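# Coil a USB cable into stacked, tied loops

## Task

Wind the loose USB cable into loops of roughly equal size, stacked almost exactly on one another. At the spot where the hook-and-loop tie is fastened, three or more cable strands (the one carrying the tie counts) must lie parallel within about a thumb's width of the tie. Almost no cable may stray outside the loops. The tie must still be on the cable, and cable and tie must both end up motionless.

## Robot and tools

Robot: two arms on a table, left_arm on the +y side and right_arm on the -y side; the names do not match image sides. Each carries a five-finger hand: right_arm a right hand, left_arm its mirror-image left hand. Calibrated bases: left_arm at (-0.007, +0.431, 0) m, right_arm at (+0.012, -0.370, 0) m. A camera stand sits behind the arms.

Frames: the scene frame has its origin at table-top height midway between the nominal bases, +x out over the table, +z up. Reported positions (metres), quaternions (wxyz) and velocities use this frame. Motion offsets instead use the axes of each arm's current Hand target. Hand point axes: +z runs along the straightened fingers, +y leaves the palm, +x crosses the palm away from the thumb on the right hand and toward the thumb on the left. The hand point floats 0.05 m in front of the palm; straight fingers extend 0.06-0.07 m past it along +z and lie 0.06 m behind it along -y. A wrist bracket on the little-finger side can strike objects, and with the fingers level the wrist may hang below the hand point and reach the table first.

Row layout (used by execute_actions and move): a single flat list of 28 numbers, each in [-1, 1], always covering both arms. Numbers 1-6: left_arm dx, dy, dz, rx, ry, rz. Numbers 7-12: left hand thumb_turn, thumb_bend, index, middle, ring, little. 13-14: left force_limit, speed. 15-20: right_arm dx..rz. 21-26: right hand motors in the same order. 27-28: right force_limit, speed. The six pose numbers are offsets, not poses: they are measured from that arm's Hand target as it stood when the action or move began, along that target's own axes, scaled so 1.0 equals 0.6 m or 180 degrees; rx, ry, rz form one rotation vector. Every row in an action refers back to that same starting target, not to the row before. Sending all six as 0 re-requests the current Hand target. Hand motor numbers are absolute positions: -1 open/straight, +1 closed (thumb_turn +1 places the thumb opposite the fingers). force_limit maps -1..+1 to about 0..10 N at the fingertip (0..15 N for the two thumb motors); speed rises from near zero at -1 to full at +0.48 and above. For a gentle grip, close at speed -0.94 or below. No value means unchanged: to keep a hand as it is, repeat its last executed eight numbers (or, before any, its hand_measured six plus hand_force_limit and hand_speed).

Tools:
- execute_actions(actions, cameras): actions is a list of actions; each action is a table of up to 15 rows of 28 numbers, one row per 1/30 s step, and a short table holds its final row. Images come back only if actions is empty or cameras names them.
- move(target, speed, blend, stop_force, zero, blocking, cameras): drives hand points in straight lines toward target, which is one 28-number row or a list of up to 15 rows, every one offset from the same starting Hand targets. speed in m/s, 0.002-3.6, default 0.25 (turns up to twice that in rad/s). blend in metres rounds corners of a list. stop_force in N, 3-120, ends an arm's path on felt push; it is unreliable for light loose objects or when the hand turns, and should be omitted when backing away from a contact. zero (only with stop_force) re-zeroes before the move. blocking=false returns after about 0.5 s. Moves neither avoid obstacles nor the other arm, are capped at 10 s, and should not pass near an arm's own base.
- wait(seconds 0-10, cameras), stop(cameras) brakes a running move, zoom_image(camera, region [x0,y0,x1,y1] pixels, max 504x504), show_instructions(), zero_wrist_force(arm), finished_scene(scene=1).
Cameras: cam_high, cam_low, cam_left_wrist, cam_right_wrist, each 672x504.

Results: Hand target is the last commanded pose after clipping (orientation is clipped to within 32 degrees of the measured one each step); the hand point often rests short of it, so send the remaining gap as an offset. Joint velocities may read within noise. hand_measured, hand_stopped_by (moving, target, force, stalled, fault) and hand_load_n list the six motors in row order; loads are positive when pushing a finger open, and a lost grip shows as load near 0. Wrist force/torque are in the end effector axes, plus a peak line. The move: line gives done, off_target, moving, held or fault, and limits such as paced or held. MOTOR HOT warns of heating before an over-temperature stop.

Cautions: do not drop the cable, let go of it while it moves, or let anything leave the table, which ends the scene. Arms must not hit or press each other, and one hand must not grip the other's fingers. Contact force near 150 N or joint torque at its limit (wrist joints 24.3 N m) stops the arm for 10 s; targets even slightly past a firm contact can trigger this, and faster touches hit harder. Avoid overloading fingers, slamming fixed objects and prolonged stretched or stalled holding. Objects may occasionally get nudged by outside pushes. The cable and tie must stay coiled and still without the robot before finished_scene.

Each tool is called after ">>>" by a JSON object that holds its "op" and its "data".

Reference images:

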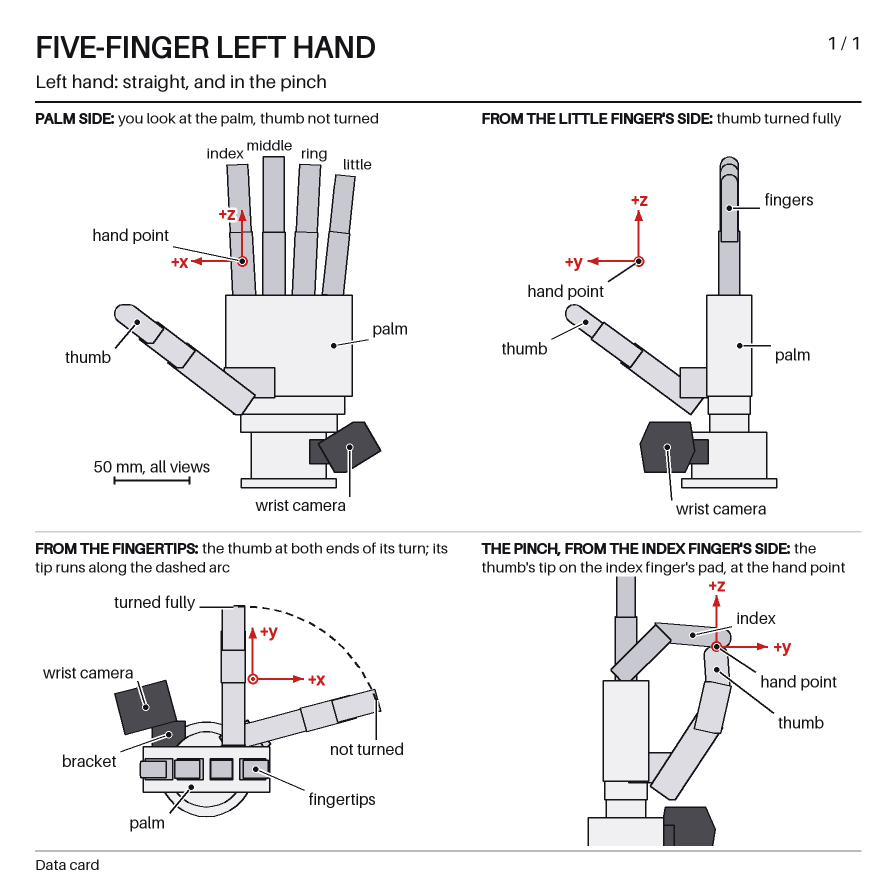

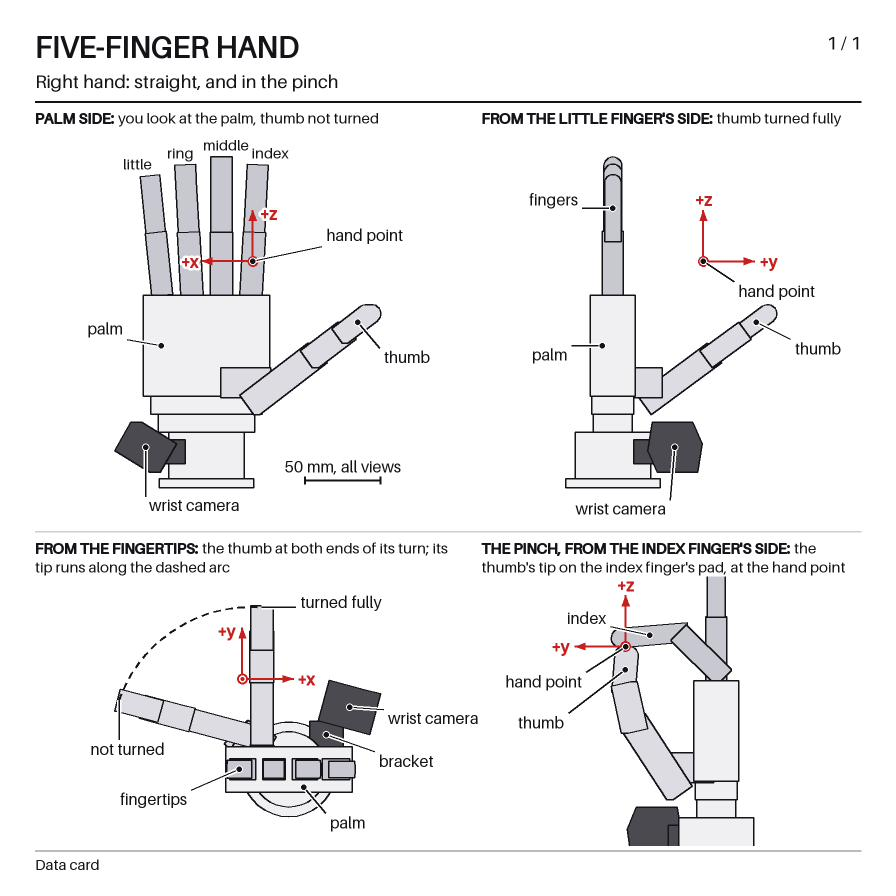

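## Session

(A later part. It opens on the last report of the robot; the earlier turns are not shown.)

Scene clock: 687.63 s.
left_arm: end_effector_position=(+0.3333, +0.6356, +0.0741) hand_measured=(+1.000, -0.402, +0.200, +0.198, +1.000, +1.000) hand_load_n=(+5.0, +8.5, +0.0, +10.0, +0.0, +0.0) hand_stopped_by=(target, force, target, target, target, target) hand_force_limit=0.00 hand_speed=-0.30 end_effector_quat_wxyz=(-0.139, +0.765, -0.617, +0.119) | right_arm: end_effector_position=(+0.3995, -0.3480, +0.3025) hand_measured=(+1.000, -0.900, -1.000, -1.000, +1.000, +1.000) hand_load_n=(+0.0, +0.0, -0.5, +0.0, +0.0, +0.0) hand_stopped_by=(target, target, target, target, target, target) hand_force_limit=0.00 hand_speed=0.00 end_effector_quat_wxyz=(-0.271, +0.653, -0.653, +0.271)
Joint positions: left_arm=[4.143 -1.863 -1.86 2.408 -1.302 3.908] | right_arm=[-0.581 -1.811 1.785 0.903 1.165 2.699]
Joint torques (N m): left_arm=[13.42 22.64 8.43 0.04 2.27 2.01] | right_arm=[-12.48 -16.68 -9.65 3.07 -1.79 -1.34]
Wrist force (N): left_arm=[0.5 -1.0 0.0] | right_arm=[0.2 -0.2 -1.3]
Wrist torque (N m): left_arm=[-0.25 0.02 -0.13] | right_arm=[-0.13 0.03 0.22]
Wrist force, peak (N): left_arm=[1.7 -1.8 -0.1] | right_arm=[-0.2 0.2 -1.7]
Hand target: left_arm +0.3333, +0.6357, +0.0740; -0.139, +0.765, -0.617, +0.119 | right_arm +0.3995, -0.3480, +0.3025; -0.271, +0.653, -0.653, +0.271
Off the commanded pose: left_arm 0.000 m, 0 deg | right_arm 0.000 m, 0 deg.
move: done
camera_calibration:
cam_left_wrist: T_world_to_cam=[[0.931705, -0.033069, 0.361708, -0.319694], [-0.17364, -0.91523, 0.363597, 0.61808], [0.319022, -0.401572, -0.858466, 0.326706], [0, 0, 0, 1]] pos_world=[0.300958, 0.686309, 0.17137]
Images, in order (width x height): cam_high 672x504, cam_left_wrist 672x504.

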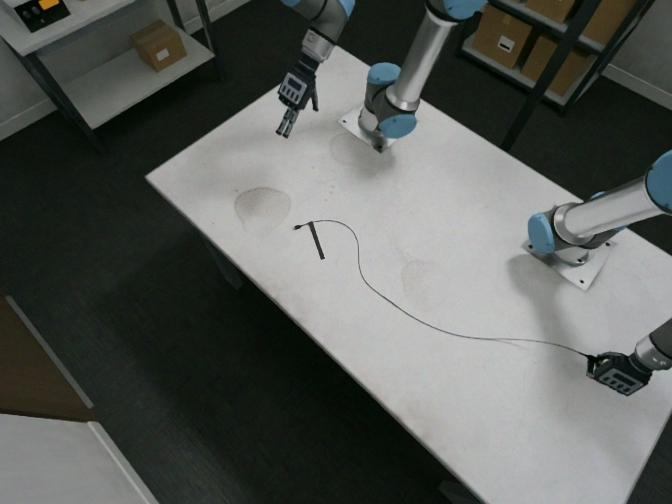

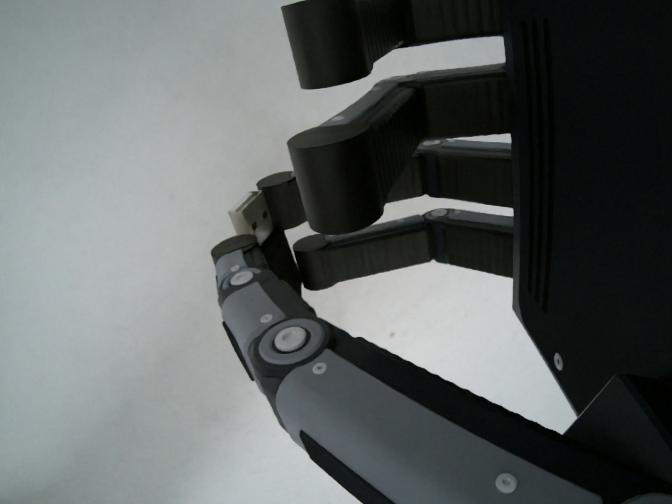

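>>> {"op": "move", "data": {"target": [[0.2452,-0.1905,-0.3307,0.1622,0.0389,0.0550,1,-0.3,0.2,0.2,1,1,0,-0.3,0,0,0,0,0,0,1,-0.9,-1,-1,1,1,0,0],[0.5737,-0.3778,-0.5450,0.1622,0.0389,0.0550,1,-0.3,0.2,0.2,1,1,0,-0.3,0,0,0,0,0,0,1,-0.9,-1,-1,1,1,0,0],[0.7835,-0.4420,-0.6453,0.1622,0.0389,0.0550,1,-0.3,0.2,0.2,1,1,0,-0.3,0,0,0,0,0,0,1,-0.9,-1,-1,1,1,0,0]], "speed": 0.12, "blend": 0.04, "cameras": ["cam_high","cam_low"]}}

>>> {"op": "zoom_image", "data": {"camera": "cam_high", "region": [280, 200, 510, 380]}}

>>> {"op": "zoom_image", "data": {"camera": "cam_low", "region": [180, 100, 420, 320]}}

Scene clock: 704.20 s.
left_arm: end_effector_position=(+0.5361, +0.2031, +0.5352) hand_measured=(+1.000, -0.402, +0.200, +0.198, +1.000, +1.000) hand_load_n=(+4.5, +8.5, +0.0, +9.5, +0.0, +0.0) hand_stopped_by=(target, force, target, target, target, target) hand_force_limit=0.00 hand_speed=-0.30 end_effector_quat_wxyz=(-0.300, +0.641, -0.638, +0.304) | right_arm: end_effector_position=(+0.3995, -0.3480, +0.3025) hand_measured=(+1.000, -0.900, -1.000, -1.000, +1.000, +1.000) hand_load_n=(+0.0, +0.0, +0.0, +0.0, +0.5, +0.0) hand_stopped_by=(target, target, target, target, target, target) hand_force_limit=0.00 hand_speed=0.00 end_effector_quat_wxyz=(-0.271, +0.653, -0.653, +0.271)
Joint positions: left_arm=[2.973 -2.075 -0.263 1.644 -1.687 3.035] | right_arm=[-0.581 -1.811 1.785 0.903 1.165 2.699]
Joint torques (N m): left_arm=[-8.98 28.72 21.46 -2.3 -2.1 -1.89] | right_arm=[-12.56 -16.58 -9.68 3.05 -1.82 -1.2]
Wrist force (N): left_arm=[0.9 -1.6 -0.2] | right_arm=[0.1 0.2 -1.2]
Wrist torque (N m): left_arm=[-0.38 -0.12 -0.05] | right_arm=[-0.09 0.04 0.22]
Wrist force, peak (N): left_arm=[1.3 -1.9 -0.1] | right_arm=[0.3 -0.1 -1.7]
Hand target: left_arm +0.5362, +0.2031, +0.5353; -0.299, +0.641, -0.638, +0.304 | right_arm +0.3995, -0.3480, +0.3025; -0.271, +0.653, -0.653, +0.271
Off the commanded pose: left_arm 0.000 m, 0 deg | right_arm 0.000 m, 0 deg.
move: done
Images, in order (width x height): cam_high 672x504, cam_low 672x504.

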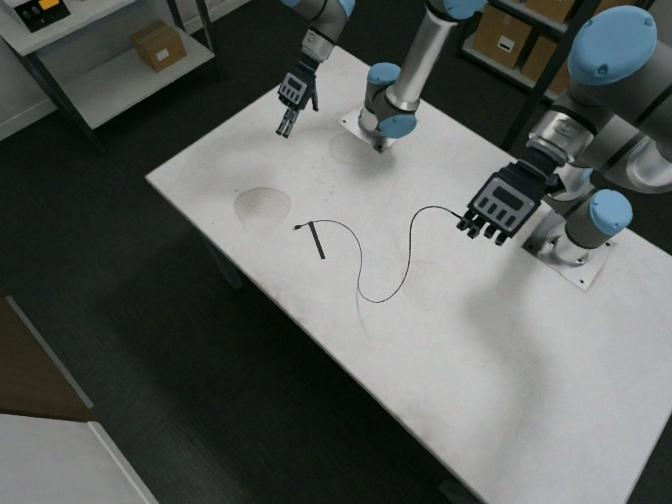

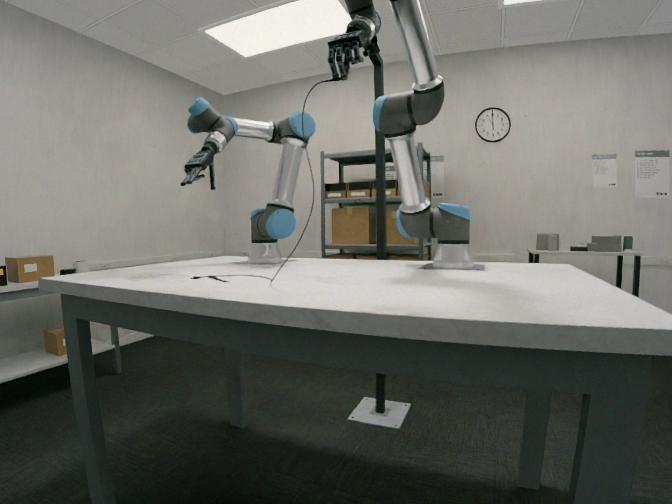

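Scaled by 2.191 from the camera's 672x504 image, which has a finer 960x720 frame.

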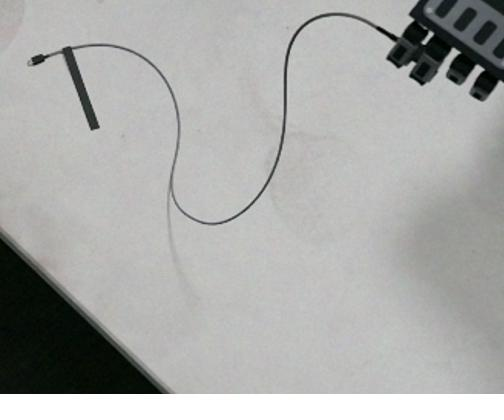

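Scaled by 2.100 from the camera's 672x504 image, which has a finer 960x720 frame.

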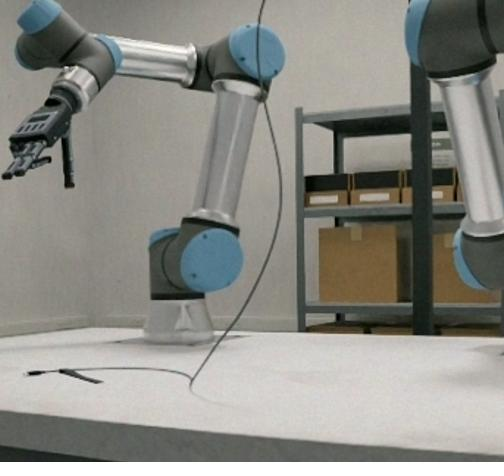

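>>> {"op": "move", "data": {"target": [[-0.019,0.0536,-0.0638,0,-0.1277,-0.1072,1,-0.3,0.2,0.2,1,1,0,-0.3,0,0,0,0,0,0,1,-0.9,-1,-1,1,1,0,0]], "speed": 0.2, "cameras": ["cam_high","cam_low"]}}

>>> {"op": "zoom_image", "data": {"camera": "cam_high", "region": [280, 200, 510, 380]}}

>>> {"op": "zoom_image", "data": {"camera": "cam_low", "region": [180, 100, 420, 320]}}

Scene clock: 711.10 s.
left_arm: end_effector_position=(+0.4862, +0.2144, +0.5348) hand_measured=(+1.000, -0.402, +0.200, +0.198, +1.000, +1.000) hand_load_n=(+4.5, +8.5, +0.0, +10.0, +0.0, +0.0) hand_stopped_by=(target, force, target, target, target, target) hand_force_limit=0.00 hand_speed=-0.30 end_effector_quat_wxyz=(-0.365, +0.786, -0.450, +0.217) | right_arm: end_effector_position=(+0.3995, -0.3480, +0.3025) hand_measured=(+1.000, -0.900, -1.000, -1.000, +1.000, +1.000) hand_load_n=(+0.0, +0.0, +0.0, +0.0, +0.0, +0.0) hand_stopped_by=(target, target, target, target, target, target) hand_force_limit=0.00 hand_speed=0.00 end_effector_quat_wxyz=(-0.271, +0.653, -0.653, +0.271)
Joint positions: left_arm=[2.784 -2.071 -0.322 1.487 -2.193 2.487] | right_arm=[-0.581 -1.811 1.785 0.903 1.165 2.699]
Joint torques (N m): left_arm=[-10.45 28.86 21.92 -3.15 -2.64 -2.04] | right_arm=[-12.53 -16.53 -9.56 2.94 -1.53 -1.07]
Wrist force (N): left_arm=[0.9 -1.5 0.1] | right_arm=[0.1 0.2 -1.2]
Wrist torque (N m): left_arm=[-0.34 -0.10 -0.02] | right_arm=[-0.09 0.05 0.23]
Wrist force, peak (N): left_arm=[0.9 -1.9 0.3] | right_arm=[0.1 -0.2 -1.6]
Hand target: left_arm +0.4862, +0.2144, +0.5348; -0.365, +0.786, -0.450, +0.216 | right_arm +0.3995, -0.3480, +0.3025; -0.271, +0.653, -0.653, +0.271
Off the commanded pose: left_arm 0.000 m, 0 deg | right_arm 0.000 m, 0 deg.
move: done
Images, in order (width x height): cam_high 672x504, cam_low 672x504.

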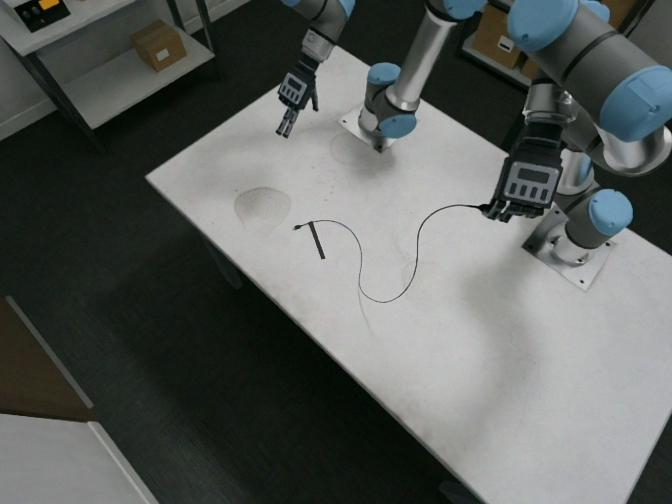

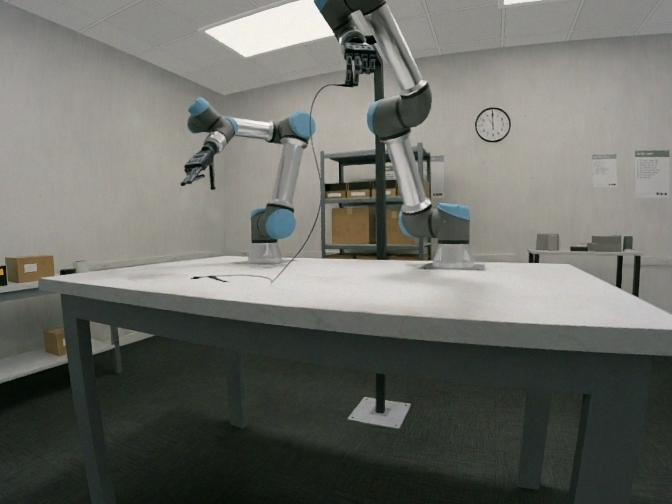

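Scaled by 2.191 from the camera's 672x504 image, which has a finer 960x720 frame.

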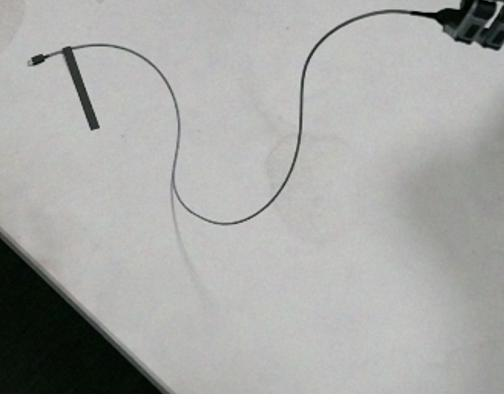

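Scaled by 2.100 from the camera's 672x504 image, which has a finer 960x720 frame.

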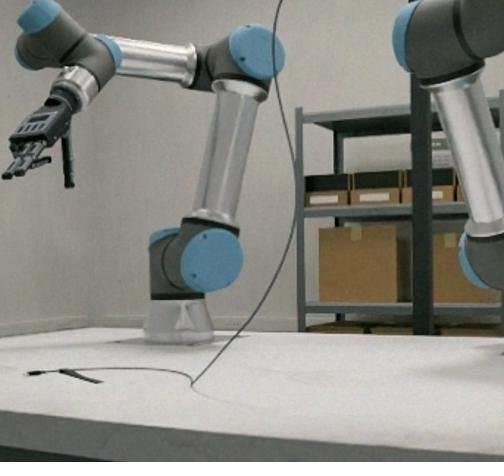

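>>> {"op": "move", "data": {"target": [[-0.0568,0.1386,0.0034,0,-0.1277,-0.1072,1,-0.3,0.2,0.2,1,1,0,-0.3,0,0,0,0,0,0,1,-0.9,-1,-1,1,1,0,0]], "speed": 0.2, "cameras": ["cam_high","cam_low"]}}

>>> {"op": "zoom_image", "data": {"camera": "cam_high", "region": [280, 200, 510, 380]}}

>>> {"op": "zoom_image", "data": {"camera": "cam_low", "region": [180, 100, 420, 320]}}

Scene clock: 719.80 s.
left_arm: end_effector_position=(+0.4572, +0.2160, +0.5043) hand_measured=(+1.000, -0.402, +0.200, +0.198, +1.000, +1.000) hand_load_n=(+4.5, +8.5, +0.0, +9.5, +0.0, +0.0) hand_stopped_by=(target, force, target, target, target, target) hand_force_limit=0.00 hand_speed=-0.30 end_effector_quat_wxyz=(-0.387, +0.834, -0.354, +0.169) | right_arm: end_effector_position=(+0.3995, -0.3480, +0.3025) hand_measured=(+1.000, -0.900, -1.000, -1.000, +1.000, +1.000) hand_load_n=(+0.0, +0.0, +0.0, +0.0, +0.0, +0.0) hand_stopped_by=(target, target, target, target, target, target) hand_force_limit=0.00 hand_speed=0.00 end_effector_quat_wxyz=(-0.271, +0.653, -0.653, +0.271)
Joint positions: left_arm=[2.701 -2.014 -0.577 1.439 -2.359 2.123] | right_arm=[-0.581 -1.811 1.785 0.903 1.165 2.699]
Joint torques (N m): left_arm=[13.11 29.29 24.6 -0.05 0.99 1.94] | right_arm=[-12.22 -16.52 -9.41 2.84 -1.53 -1.09]
Wrist force (N): left_arm=[0.9 -1.4 0.1] | right_arm=[-0.1 0.2 -1.0]
Wrist torque (N m): left_arm=[-0.35 -0.09 -0.15] | right_arm=[-0.11 0.05 0.21]
Wrist force, peak (N): left_arm=[1.3 0.1 1.7] | right_arm=[-0.2 0.1 -1.6]
Hand target: left_arm +0.4572, +0.2160, +0.5043; -0.387, +0.834, -0.355, +0.169 (not the last commanded pose) | right_arm +0.3995, -0.3480, +0.3025; -0.271, +0.653, -0.653, +0.271
Off the commanded pose: left_arm 0.048 m, 16 deg | right_arm 0.000 m, 0 deg.
move: held (left_arm; a check stopped the path); limits=held
pose unreachable (left arm): on one or more control steps of this call, first in action 0 (counted from 0), this arm could not follow its commanded pose, so it was not sent that pose on those steps. It may still have moved: this result reports where it is.
cause: moving toward the commanded pose would bring two parts of the arm too close to each other (joints 4 (wrist 1) to 6 (wrist 3) lie between them).
Images, in order (width x height): cam_high 672x504, cam_low 672x504.

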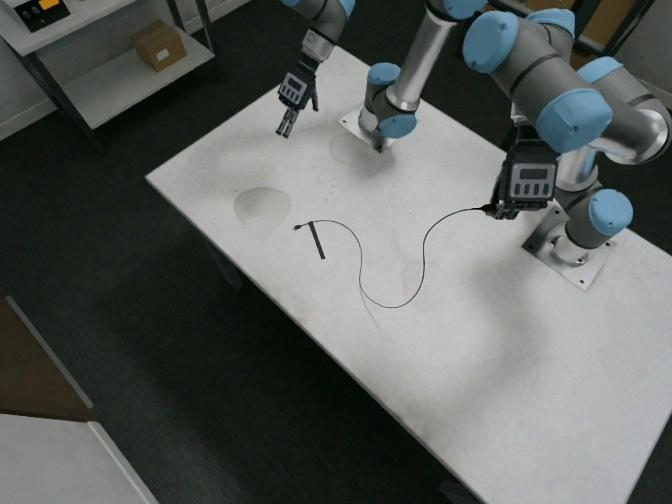

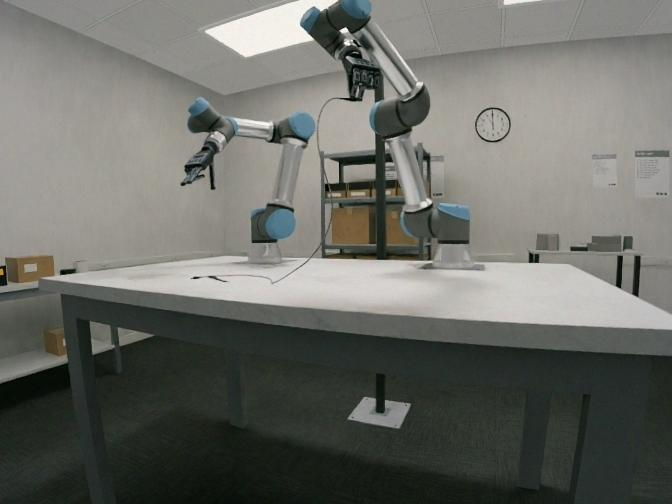

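Scaled by 2.191 from the camera's 672x504 image, which has a finer 960x720 frame.

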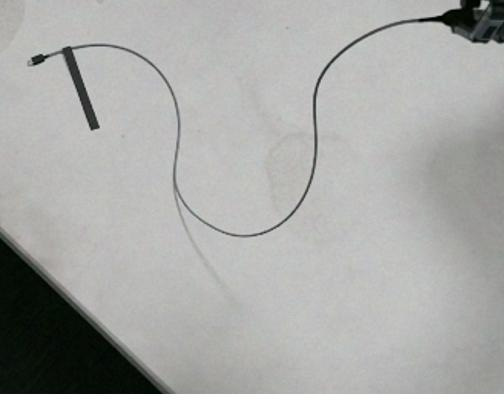

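Scaled by 2.100 from the camera's 672x504 image, which has a finer 960x720 frame.

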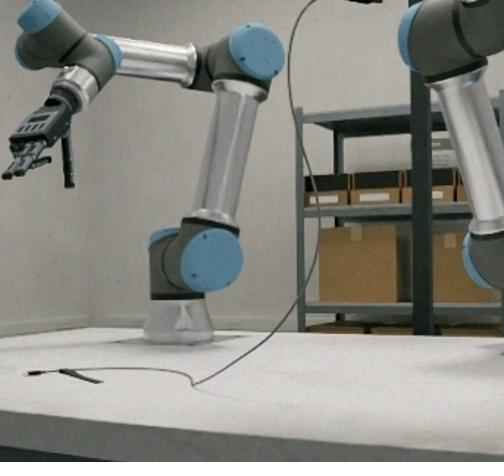

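>>> {"op": "move", "data": {"target": [[0,0,0,-0.2222,0,0,1,-0.3,0.2,0.2,1,1,0,-0.3,0,0,0,0,0,0,1,-0.9,-1,-1,1,1,0,0]], "speed": 0.2, "cameras": ["cam_high"]}}

Scene clock: 724.43 s.
left_arm: end_effector_position=(+0.4558, +0.2165, +0.5027) hand_measured=(+1.000, -0.402, +0.200, +0.198, +1.000, +1.000) hand_load_n=(+4.5, +8.0, +0.0, +10.0, +0.0, +0.0) hand_stopped_by=(target, force, target, target, target, target) hand_force_limit=0.00 hand_speed=-0.30 end_effector_quat_wxyz=(-0.068, +0.919, -0.379, +0.082) | right_arm: end_effector_position=(+0.3995, -0.3480, +0.3025) hand_measured=(+1.000, -0.900, -1.000, -1.000, +1.000, +1.000) hand_load_n=(+0.0, +0.0, +0.0, +0.0, +0.0, +0.0) hand_stopped_by=(target, target, target, target, target, target) hand_force_limit=0.00 hand_speed=0.00 end_effector_quat_wxyz=(-0.271, +0.653, -0.653, +0.271)
Joint positions: left_arm=[3.054 -2.277 -0.035 0.941 -1.649 2.284] | right_arm=[-0.581 -1.811 1.785 0.903 1.165 2.699]
Joint torques (N m): left_arm=[16.48 34.88 21.06 -4.16 2.03 2.27] | right_arm=[-12 -16.92 -9.75 2.73 -1.49 -1.14]
Wrist force (N): left_arm=[0.1 -0.8 -0.2] | right_arm=[0.0 0.3 -1.2]
Wrist torque (N m): left_arm=[-0.18 0.06 -0.13] | right_arm=[-0.08 0.06 0.21]
Wrist force, peak (N): left_arm=[1.0 -1.7 -0.1] | right_arm=[-0.3 0.1 -1.6]
Hand target: left_arm +0.4572, +0.2160, +0.5043; -0.078, +0.916, -0.391, +0.037 | right_arm +0.3995, -0.3480, +0.3025; -0.271, +0.653, -0.653, +0.271
Off the commanded pose: left_arm 0.002 m, 6 deg | right_arm 0.000 m, 0 deg.
elbow stopped short (left arm): the move would have taken joint 3 (elbow) straighter than the controller allows.
move: off_target (left_arm)
Images, in order (width x height): cam_high 672x504.

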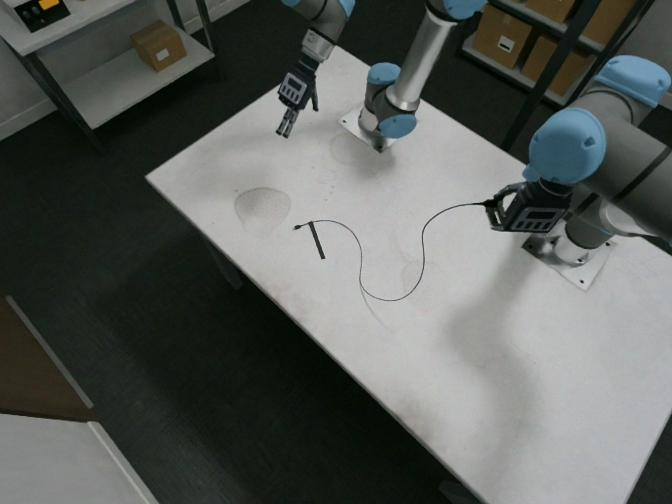

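>>> {"op": "move", "data": {"target": [[-0.0408,0.0466,0.049,-0.0296,0.1554,-0.1021,1,-0.3,0.2,0.2,1,1,0,-0.3,0,0,0,0,0,0,1,-0.9,-1,-1,1,1,0,0]], "speed": 0.2, "cameras": ["cam_high","cam_low"]}}

>>> {"op": "zoom_image", "data": {"camera": "cam_high", "region": [280, 200, 510, 380]}}

>>> {"op": "zoom_image", "data": {"camera": "cam_low", "region": [180, 80, 420, 320]}}

Scene clock: 744.87 s.
left_arm: end_effector_position=(+0.4242, +0.2180, +0.4704) hand_measured=(+1.000, -0.402, +0.200, +0.198, +1.000, +1.000) hand_load_n=(+5.0, +8.0, +0.0, +9.5, +0.0, +0.0) hand_stopped_by=(target, force, target, target, target, target) hand_force_limit=0.00 hand_speed=-0.30 end_effector_quat_wxyz=(+0.067, +0.933, -0.250, +0.250) | right_arm: end_effector_position=(+0.3995, -0.3480, +0.3025) hand_measured=(+1.000, -0.900, -1.000, -1.000, +1.000, +1.000) hand_load_n=(+0.0, +0.0, +0.0, +0.0, +0.0, +0.0) hand_stopped_by=(target, target, target, target, target, target) hand_force_limit=0.00 hand_speed=0.00 end_effector_quat_wxyz=(-0.271, +0.653, -0.653, +0.271)
Joint positions: left_arm=[3.278 -1.648 -1.165 1.667 -1.254 2.174] | right_arm=[-0.581 -1.811 1.785 0.903 1.165 2.699]
Joint torques (N m): left_arm=[12.24 31.25 11.77 0.41 2.54 -2] | right_arm=[-12.05 -16.39 -9.61 2.86 -1.59 -1.1]
Wrist force (N): left_arm=[0.4 -0.8 -0.2] | right_arm=[0.0 0.1 -1.2]
Wrist torque (N m): left_arm=[-0.16 -0.04 0.04] | right_arm=[-0.10 0.06 0.21]
Wrist force, peak (N): left_arm=[0.3 -1.1 -0.3] | right_arm=[0.1 0.7 -1.5]
Hand target: left_arm +0.4242, +0.2180, +0.4704; +0.067, +0.933, -0.250, +0.250 | right_arm +0.3995, -0.3480, +0.3025; -0.271, +0.653, -0.653, +0.271
Off the commanded pose: left_arm 0.000 m, 0 deg | right_arm 0.000 m, 0 deg.
move: done
Images, in order (width x height): cam_high 672x504, cam_low 672x504.

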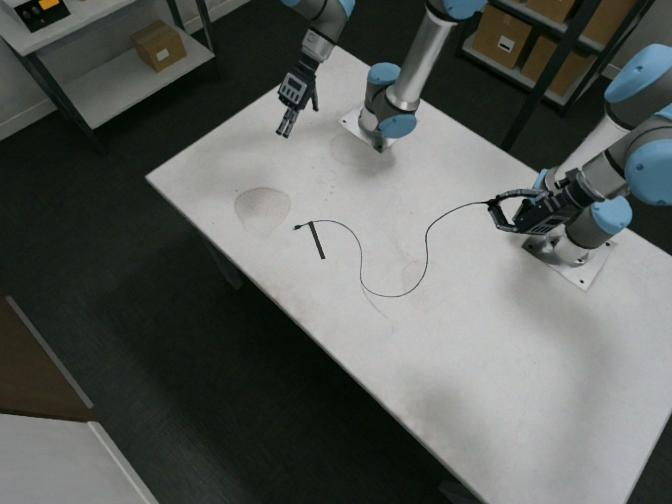

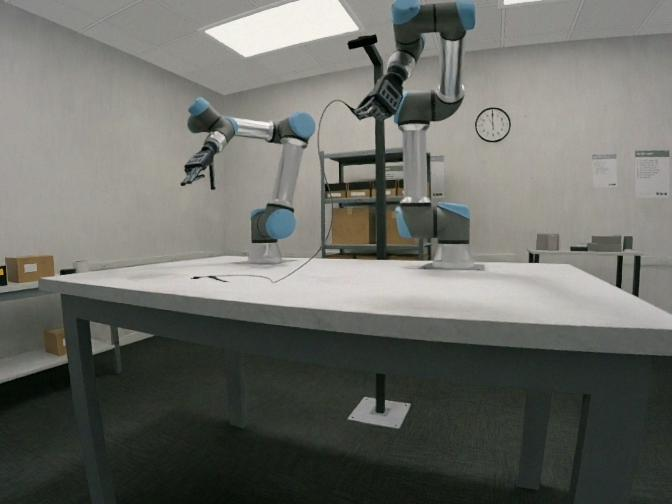

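Scaled by 2.191 from the camera's 672x504 image, which has a finer 960x720 frame.

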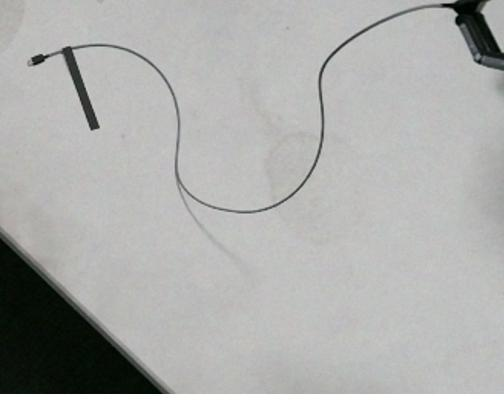

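Scaled by 2.100 from the camera's 672x504 image, which has a finer 960x720 frame.

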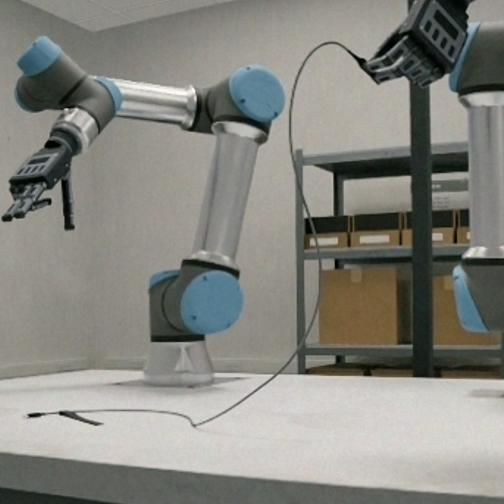

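>>> {"op": "move", "data": {"target": [[-0.0618,0.1245,0.0422,0,0,-0.1667,1,-0.3,0.2,0.2,1,1,0,-0.3,0,0,0,0,0,0,1,-0.9,-1,-1,1,1,0,0],[-0.0647,0.2487,0.1173,0,0,-0.3333,1,-0.3,0.2,0.2,1,1,0,-0.3,0,0,0,0,0,0,1,-0.9,-1,-1,1,1,0,0]], "speed": 0.2, "blend": 0.02, "cameras": ["cam_high","cam_low"]}}

>>> {"op": "zoom_image", "data": {"camera": "cam_high", "region": [280, 200, 510, 380]}}

>>> {"op": "zoom_image", "data": {"camera": "cam_low", "region": [180, 80, 420, 320]}}

Scene clock: 755.00 s.
left_arm: end_effector_position=(+0.3511, +0.0879, +0.3900) hand_measured=(+1.000, -0.402, +0.200, +0.198, +1.000, +1.000) hand_load_n=(+4.5, +8.0, +0.0, +9.5, +0.5, +0.0) hand_stopped_by=(target, force, target, target, target, target) hand_force_limit=0.00 hand_speed=-0.30 end_effector_quat_wxyz=(+0.183, +0.933, +0.250, +0.183) | right_arm: end_effector_position=(+0.3995, -0.3480, +0.3025) hand_measured=(+1.000, -0.900, -1.000, -1.000, +1.000, +1.000) hand_load_n=(+0.0, +0.0, +0.0, +0.0, +0.0, +0.0) hand_stopped_by=(target, target, target, target, target, target) hand_force_limit=0.00 hand_speed=0.00 end_effector_quat_wxyz=(-0.271, +0.653, -0.653, +0.271)
Joint positions: left_arm=[2.668 -1.538 -1.513 2.004 -1.54 0.577] | right_arm=[-0.581 -1.811 1.785 0.903 1.165 2.699]
Joint torques (N m): left_arm=[-11.68 11.9 27.87 0.56 -1.88 -1.46] | right_arm=[-11.76 -16 -9.73 2.77 -1.37 -0.97]
Wrist force (N): left_arm=[0.6 -0.2 -0.3] | right_arm=[0.3 0.2 -1.5]
Wrist torque (N m): left_arm=[-0.02 -0.05 0.06] | right_arm=[-0.07 0.02 0.23]
Wrist force, peak (N): left_arm=[1.0 -1.2 -0.3] | right_arm=[-0.2 0.5 -1.5]
Hand target: left_arm +0.3511, +0.0879, +0.3900; +0.183, +0.933, +0.250, +0.183 | right_arm +0.3995, -0.3480, +0.3025; -0.271, +0.653, -0.653, +0.271
Off the commanded pose: left_arm 0.000 m, 0 deg | right_arm 0.000 m, 0 deg.
move: done
Images, in order (width x height): cam_high 672x504, cam_low 672x504.

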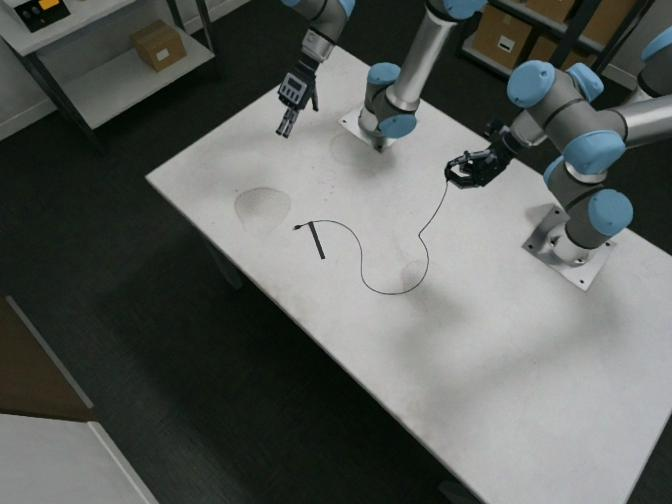

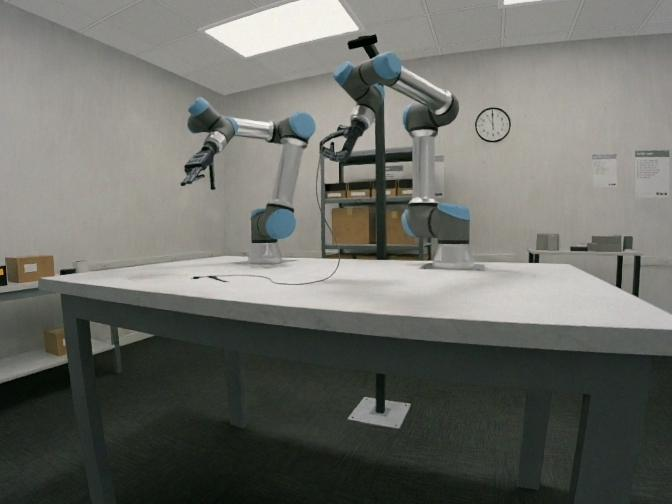

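Scaled by 2.191 from the camera's 672x504 image, which has a finer 960x720 frame.

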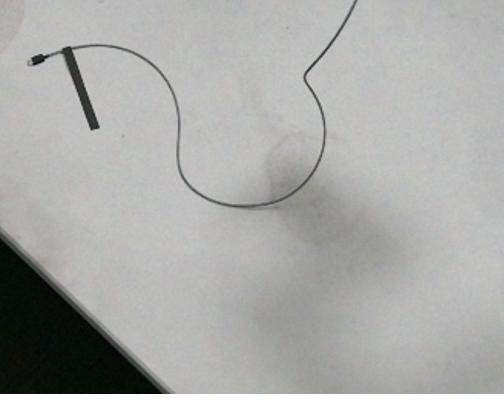

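Scaled by 2.100 from the camera's 672x504 image, which has a finer 960x720 frame.

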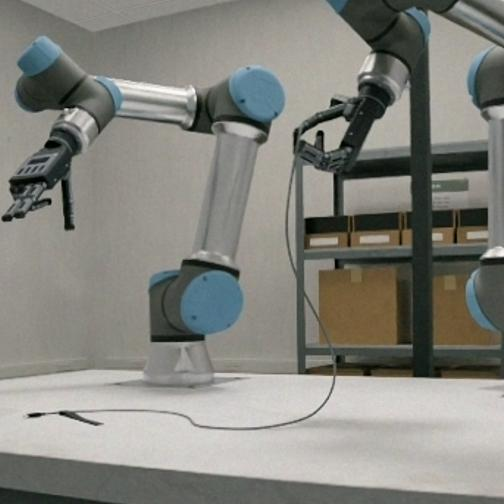

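>>> {"op": "move", "data": {"target": [[-0.0332,0.0367,0.0433,0,0,-0.0944,1,-0.3,0.2,0.2,1,1,0,-0.3,0,0,0,0,0,0,1,-0.9,-1,-1,1,1,0,0],[-0.056,0.102,0.1368,0,0,-0.2778,1,-0.3,0.2,0.2,1,1,0,-0.3,0,0,0,0,0,0,1,-0.9,-1,-1,1,1,0,0]], "speed": 0.2, "blend": 0.02, "cameras": ["cam_high","cam_low"]}}

>>> {"op": "zoom_image", "data": {"camera": "cam_high", "region": [280, 200, 510, 380]}}

>>> {"op": "zoom_image", "data": {"camera": "cam_low", "region": [180, 80, 420, 320]}}

Scene clock: 773.60 s.
left_arm: end_effector_position=(+0.3840, +0.0000, +0.3371) hand_measured=(+1.000, -0.402, +0.200, +0.198, +1.000, +1.000) hand_load_n=(+5.0, +8.0, +0.0, +9.5, +0.0, +0.0) hand_stopped_by=(target, force, target, target, target, target) hand_force_limit=0.00 hand_speed=-0.30 end_effector_quat_wxyz=(+0.244, +0.740, +0.621, +0.089) | right_arm: end_effector_position=(+0.3995, -0.3480, +0.3025) hand_measured=(+1.000, -0.900, -1.000, -1.000, +1.000, +1.000) hand_load_n=(+0.0, +0.0, +0.0, +0.0, +0.0, +0.0) hand_stopped_by=(target, target, target, target, target, target) hand_force_limit=0.00 hand_speed=0.00 end_effector_quat_wxyz=(-0.271, +0.653, -0.653, +0.271)
Joint positions: left_arm=[2.376 -1.871 -1.243 2.056 -1.685 -0.549] | right_arm=[-0.581 -1.811 1.785 0.903 1.165 2.699]
Joint torques (N m): left_arm=[-8.05 25.85 31.01 -3.44 -2.3 -2.24] | right_arm=[-11.76 -16.46 -9.61 2.68 -1.31 -0.95]
Wrist force (N): left_arm=[-0.1 -0.3 -0.3] | right_arm=[-0.1 0.2 -1.4]
Wrist torque (N m): left_arm=[-0.03 0.04 0.04] | right_arm=[-0.08 0.07 0.21]
Wrist force, peak (N): left_arm=[0.8 -0.6 0.0] | right_arm=[-0.3 -0.4 -1.6]
Hand target: left_arm +0.3841, +0.0000, +0.3371; +0.244, +0.740, +0.621, +0.089 | right_arm +0.3995, -0.3480, +0.3025; -0.271, +0.653, -0.653, +0.271
Off the commanded pose: left_arm 0.000 m, 0 deg | right_arm 0.000 m, 0 deg.
move: done
Images, in order (width x height): cam_high 672x504, cam_low 672x504.

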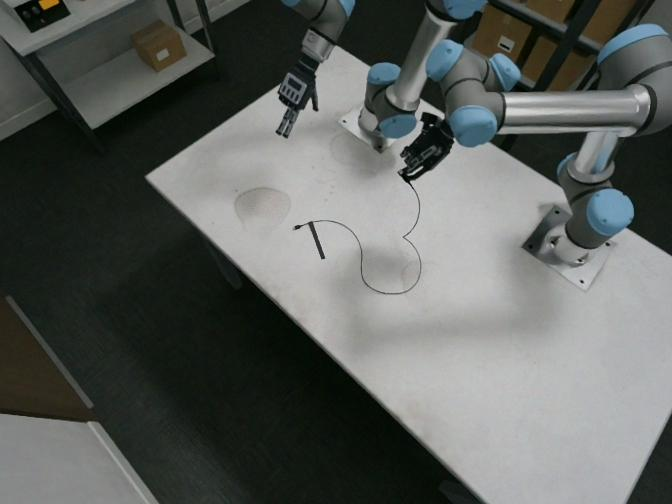

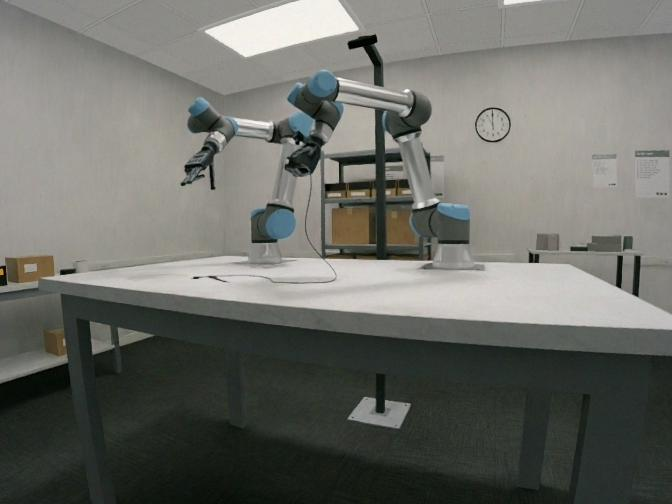

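Scaled by 2.191 from the camera's 672x504 image, which has a finer 960x720 frame.

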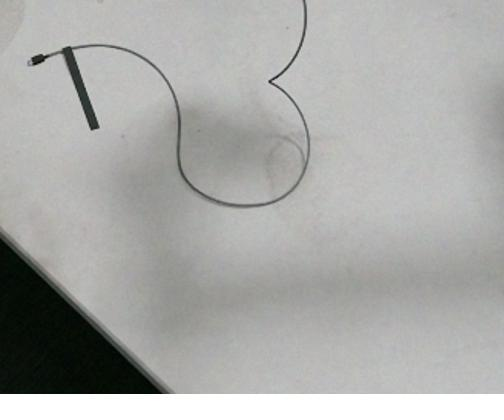

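Scaled by 2.100 from the camera's 672x504 image, which has a finer 960x720 frame.

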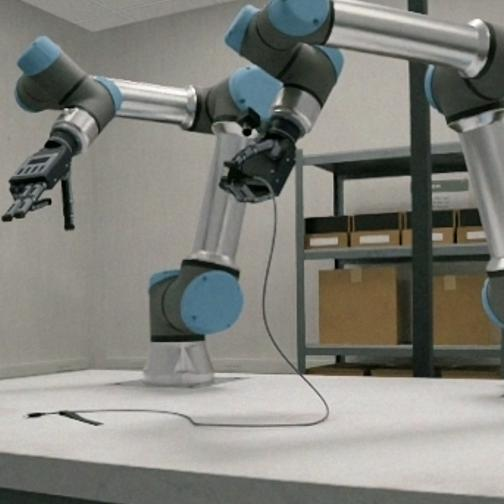

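>>> {"op": "move", "data": {"target": [[-0.0252,0.0547,0.102,0,0,-0.1944,1,-0.3,0.2,0.2,1,1,0,-0.3,0,0,0,0,0,0,1,-0.9,-1,-1,1,1,0,0],[0.002,0.1147,0.1965,0,0,-0.3778,1,-0.3,0.2,0.2,1,1,0,-0.3,0,0,0,0,0,0,1,-0.9,-1,-1,1,1,0,0]], "speed": 0.2, "blend": 0.02, "cameras": ["cam_high","cam_low"]}}

>>> {"op": "zoom_image", "data": {"camera": "cam_high", "region": [280, 200, 510, 380]}}

>>> {"op": "zoom_image", "data": {"camera": "cam_low", "region": [180, 80, 420, 320]}}

Scene clock: 781.30 s.
left_arm: end_effector_position=(+0.4957, -0.0359, +0.2672) hand_measured=(+1.000, -0.402, +0.200, +0.198, +1.000, +1.000) hand_load_n=(+5.0, +8.5, +0.0, +9.5, +0.0, +0.0) hand_stopped_by=(target, force, target, target, target, target) hand_force_limit=0.00 hand_speed=-0.30 end_effector_quat_wxyz=(+0.252, +0.266, +0.928, -0.063) | right_arm: end_effector_position=(+0.3995, -0.3480, +0.3025) hand_measured=(+1.000, -0.900, -1.000, -1.000, +1.000, +1.000) hand_load_n=(+0.0, +0.0, +0.0, +0.0, +0.0, +0.5) hand_stopped_by=(target, target, target, target, target, target) hand_force_limit=0.00 hand_speed=0.00 end_effector_quat_wxyz=(-0.271, +0.653, -0.653, +0.271)
Joint positions: left_arm=[2.466 -2.339 -0.598 1.887 -1.641 -1.658] | right_arm=[-0.581 -1.811 1.785 0.903 1.165 2.699]
Joint torques (N m): left_arm=[13.91 44.13 29.58 -3.46 1.95 -2.09] | right_arm=[-11.89 -16.18 -10.53 2.62 -1.29 -0.88]
Wrist force (N): left_arm=[-0.3 -1.1 0.1] | right_arm=[-0.3 0.3 -1.2]
Wrist torque (N m): left_arm=[-0.21 0.16 0.00] | right_arm=[-0.07 0.09 0.19]
Wrist force, peak (N): left_arm=[-0.3 -1.2 0.7] | right_arm=[-0.1 0.1 -1.7]
Hand target: left_arm +0.4957, -0.0359, +0.2672; +0.252, +0.266, +0.929, -0.063 | right_arm +0.3995, -0.3480, +0.3025; -0.271, +0.653, -0.653, +0.271
Off the commanded pose: left_arm 0.000 m, 0 deg | right_arm 0.000 m, 0 deg.
move: done
Images, in order (width x height): cam_high 672x504, cam_low 672x504.

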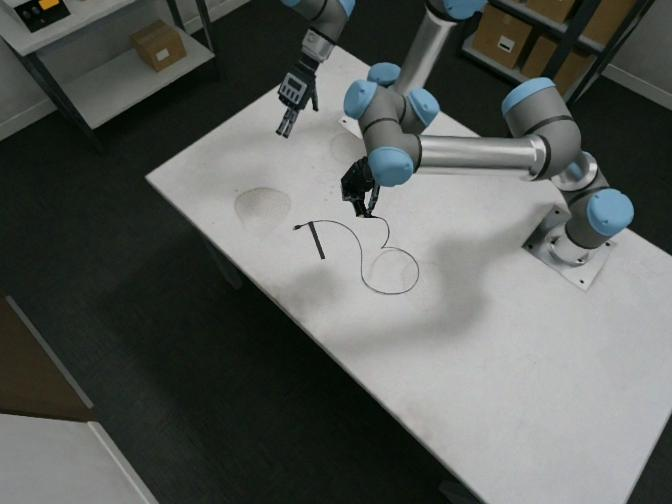

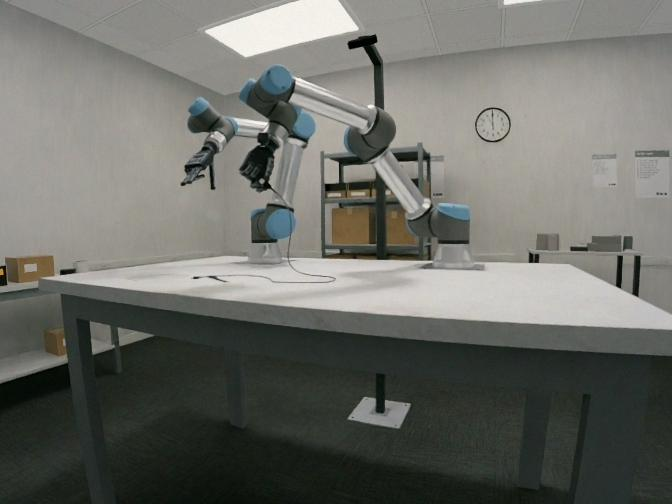

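Scaled by 2.191 from the camera's 672x504 image, which has a finer 960x720 frame.

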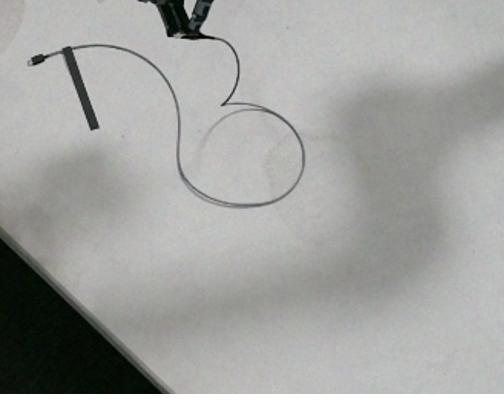

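Scaled by 2.100 from the camera's 672x504 image, which has a finer 960x720 frame.

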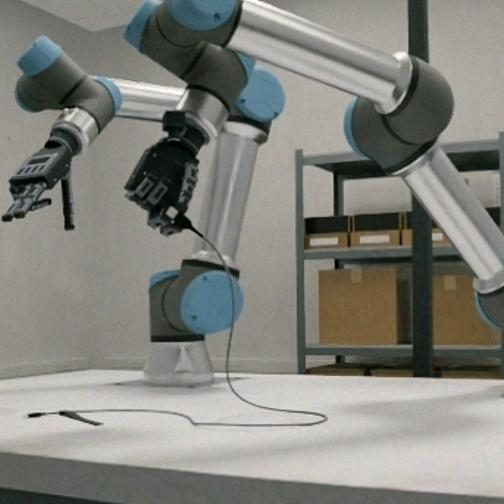

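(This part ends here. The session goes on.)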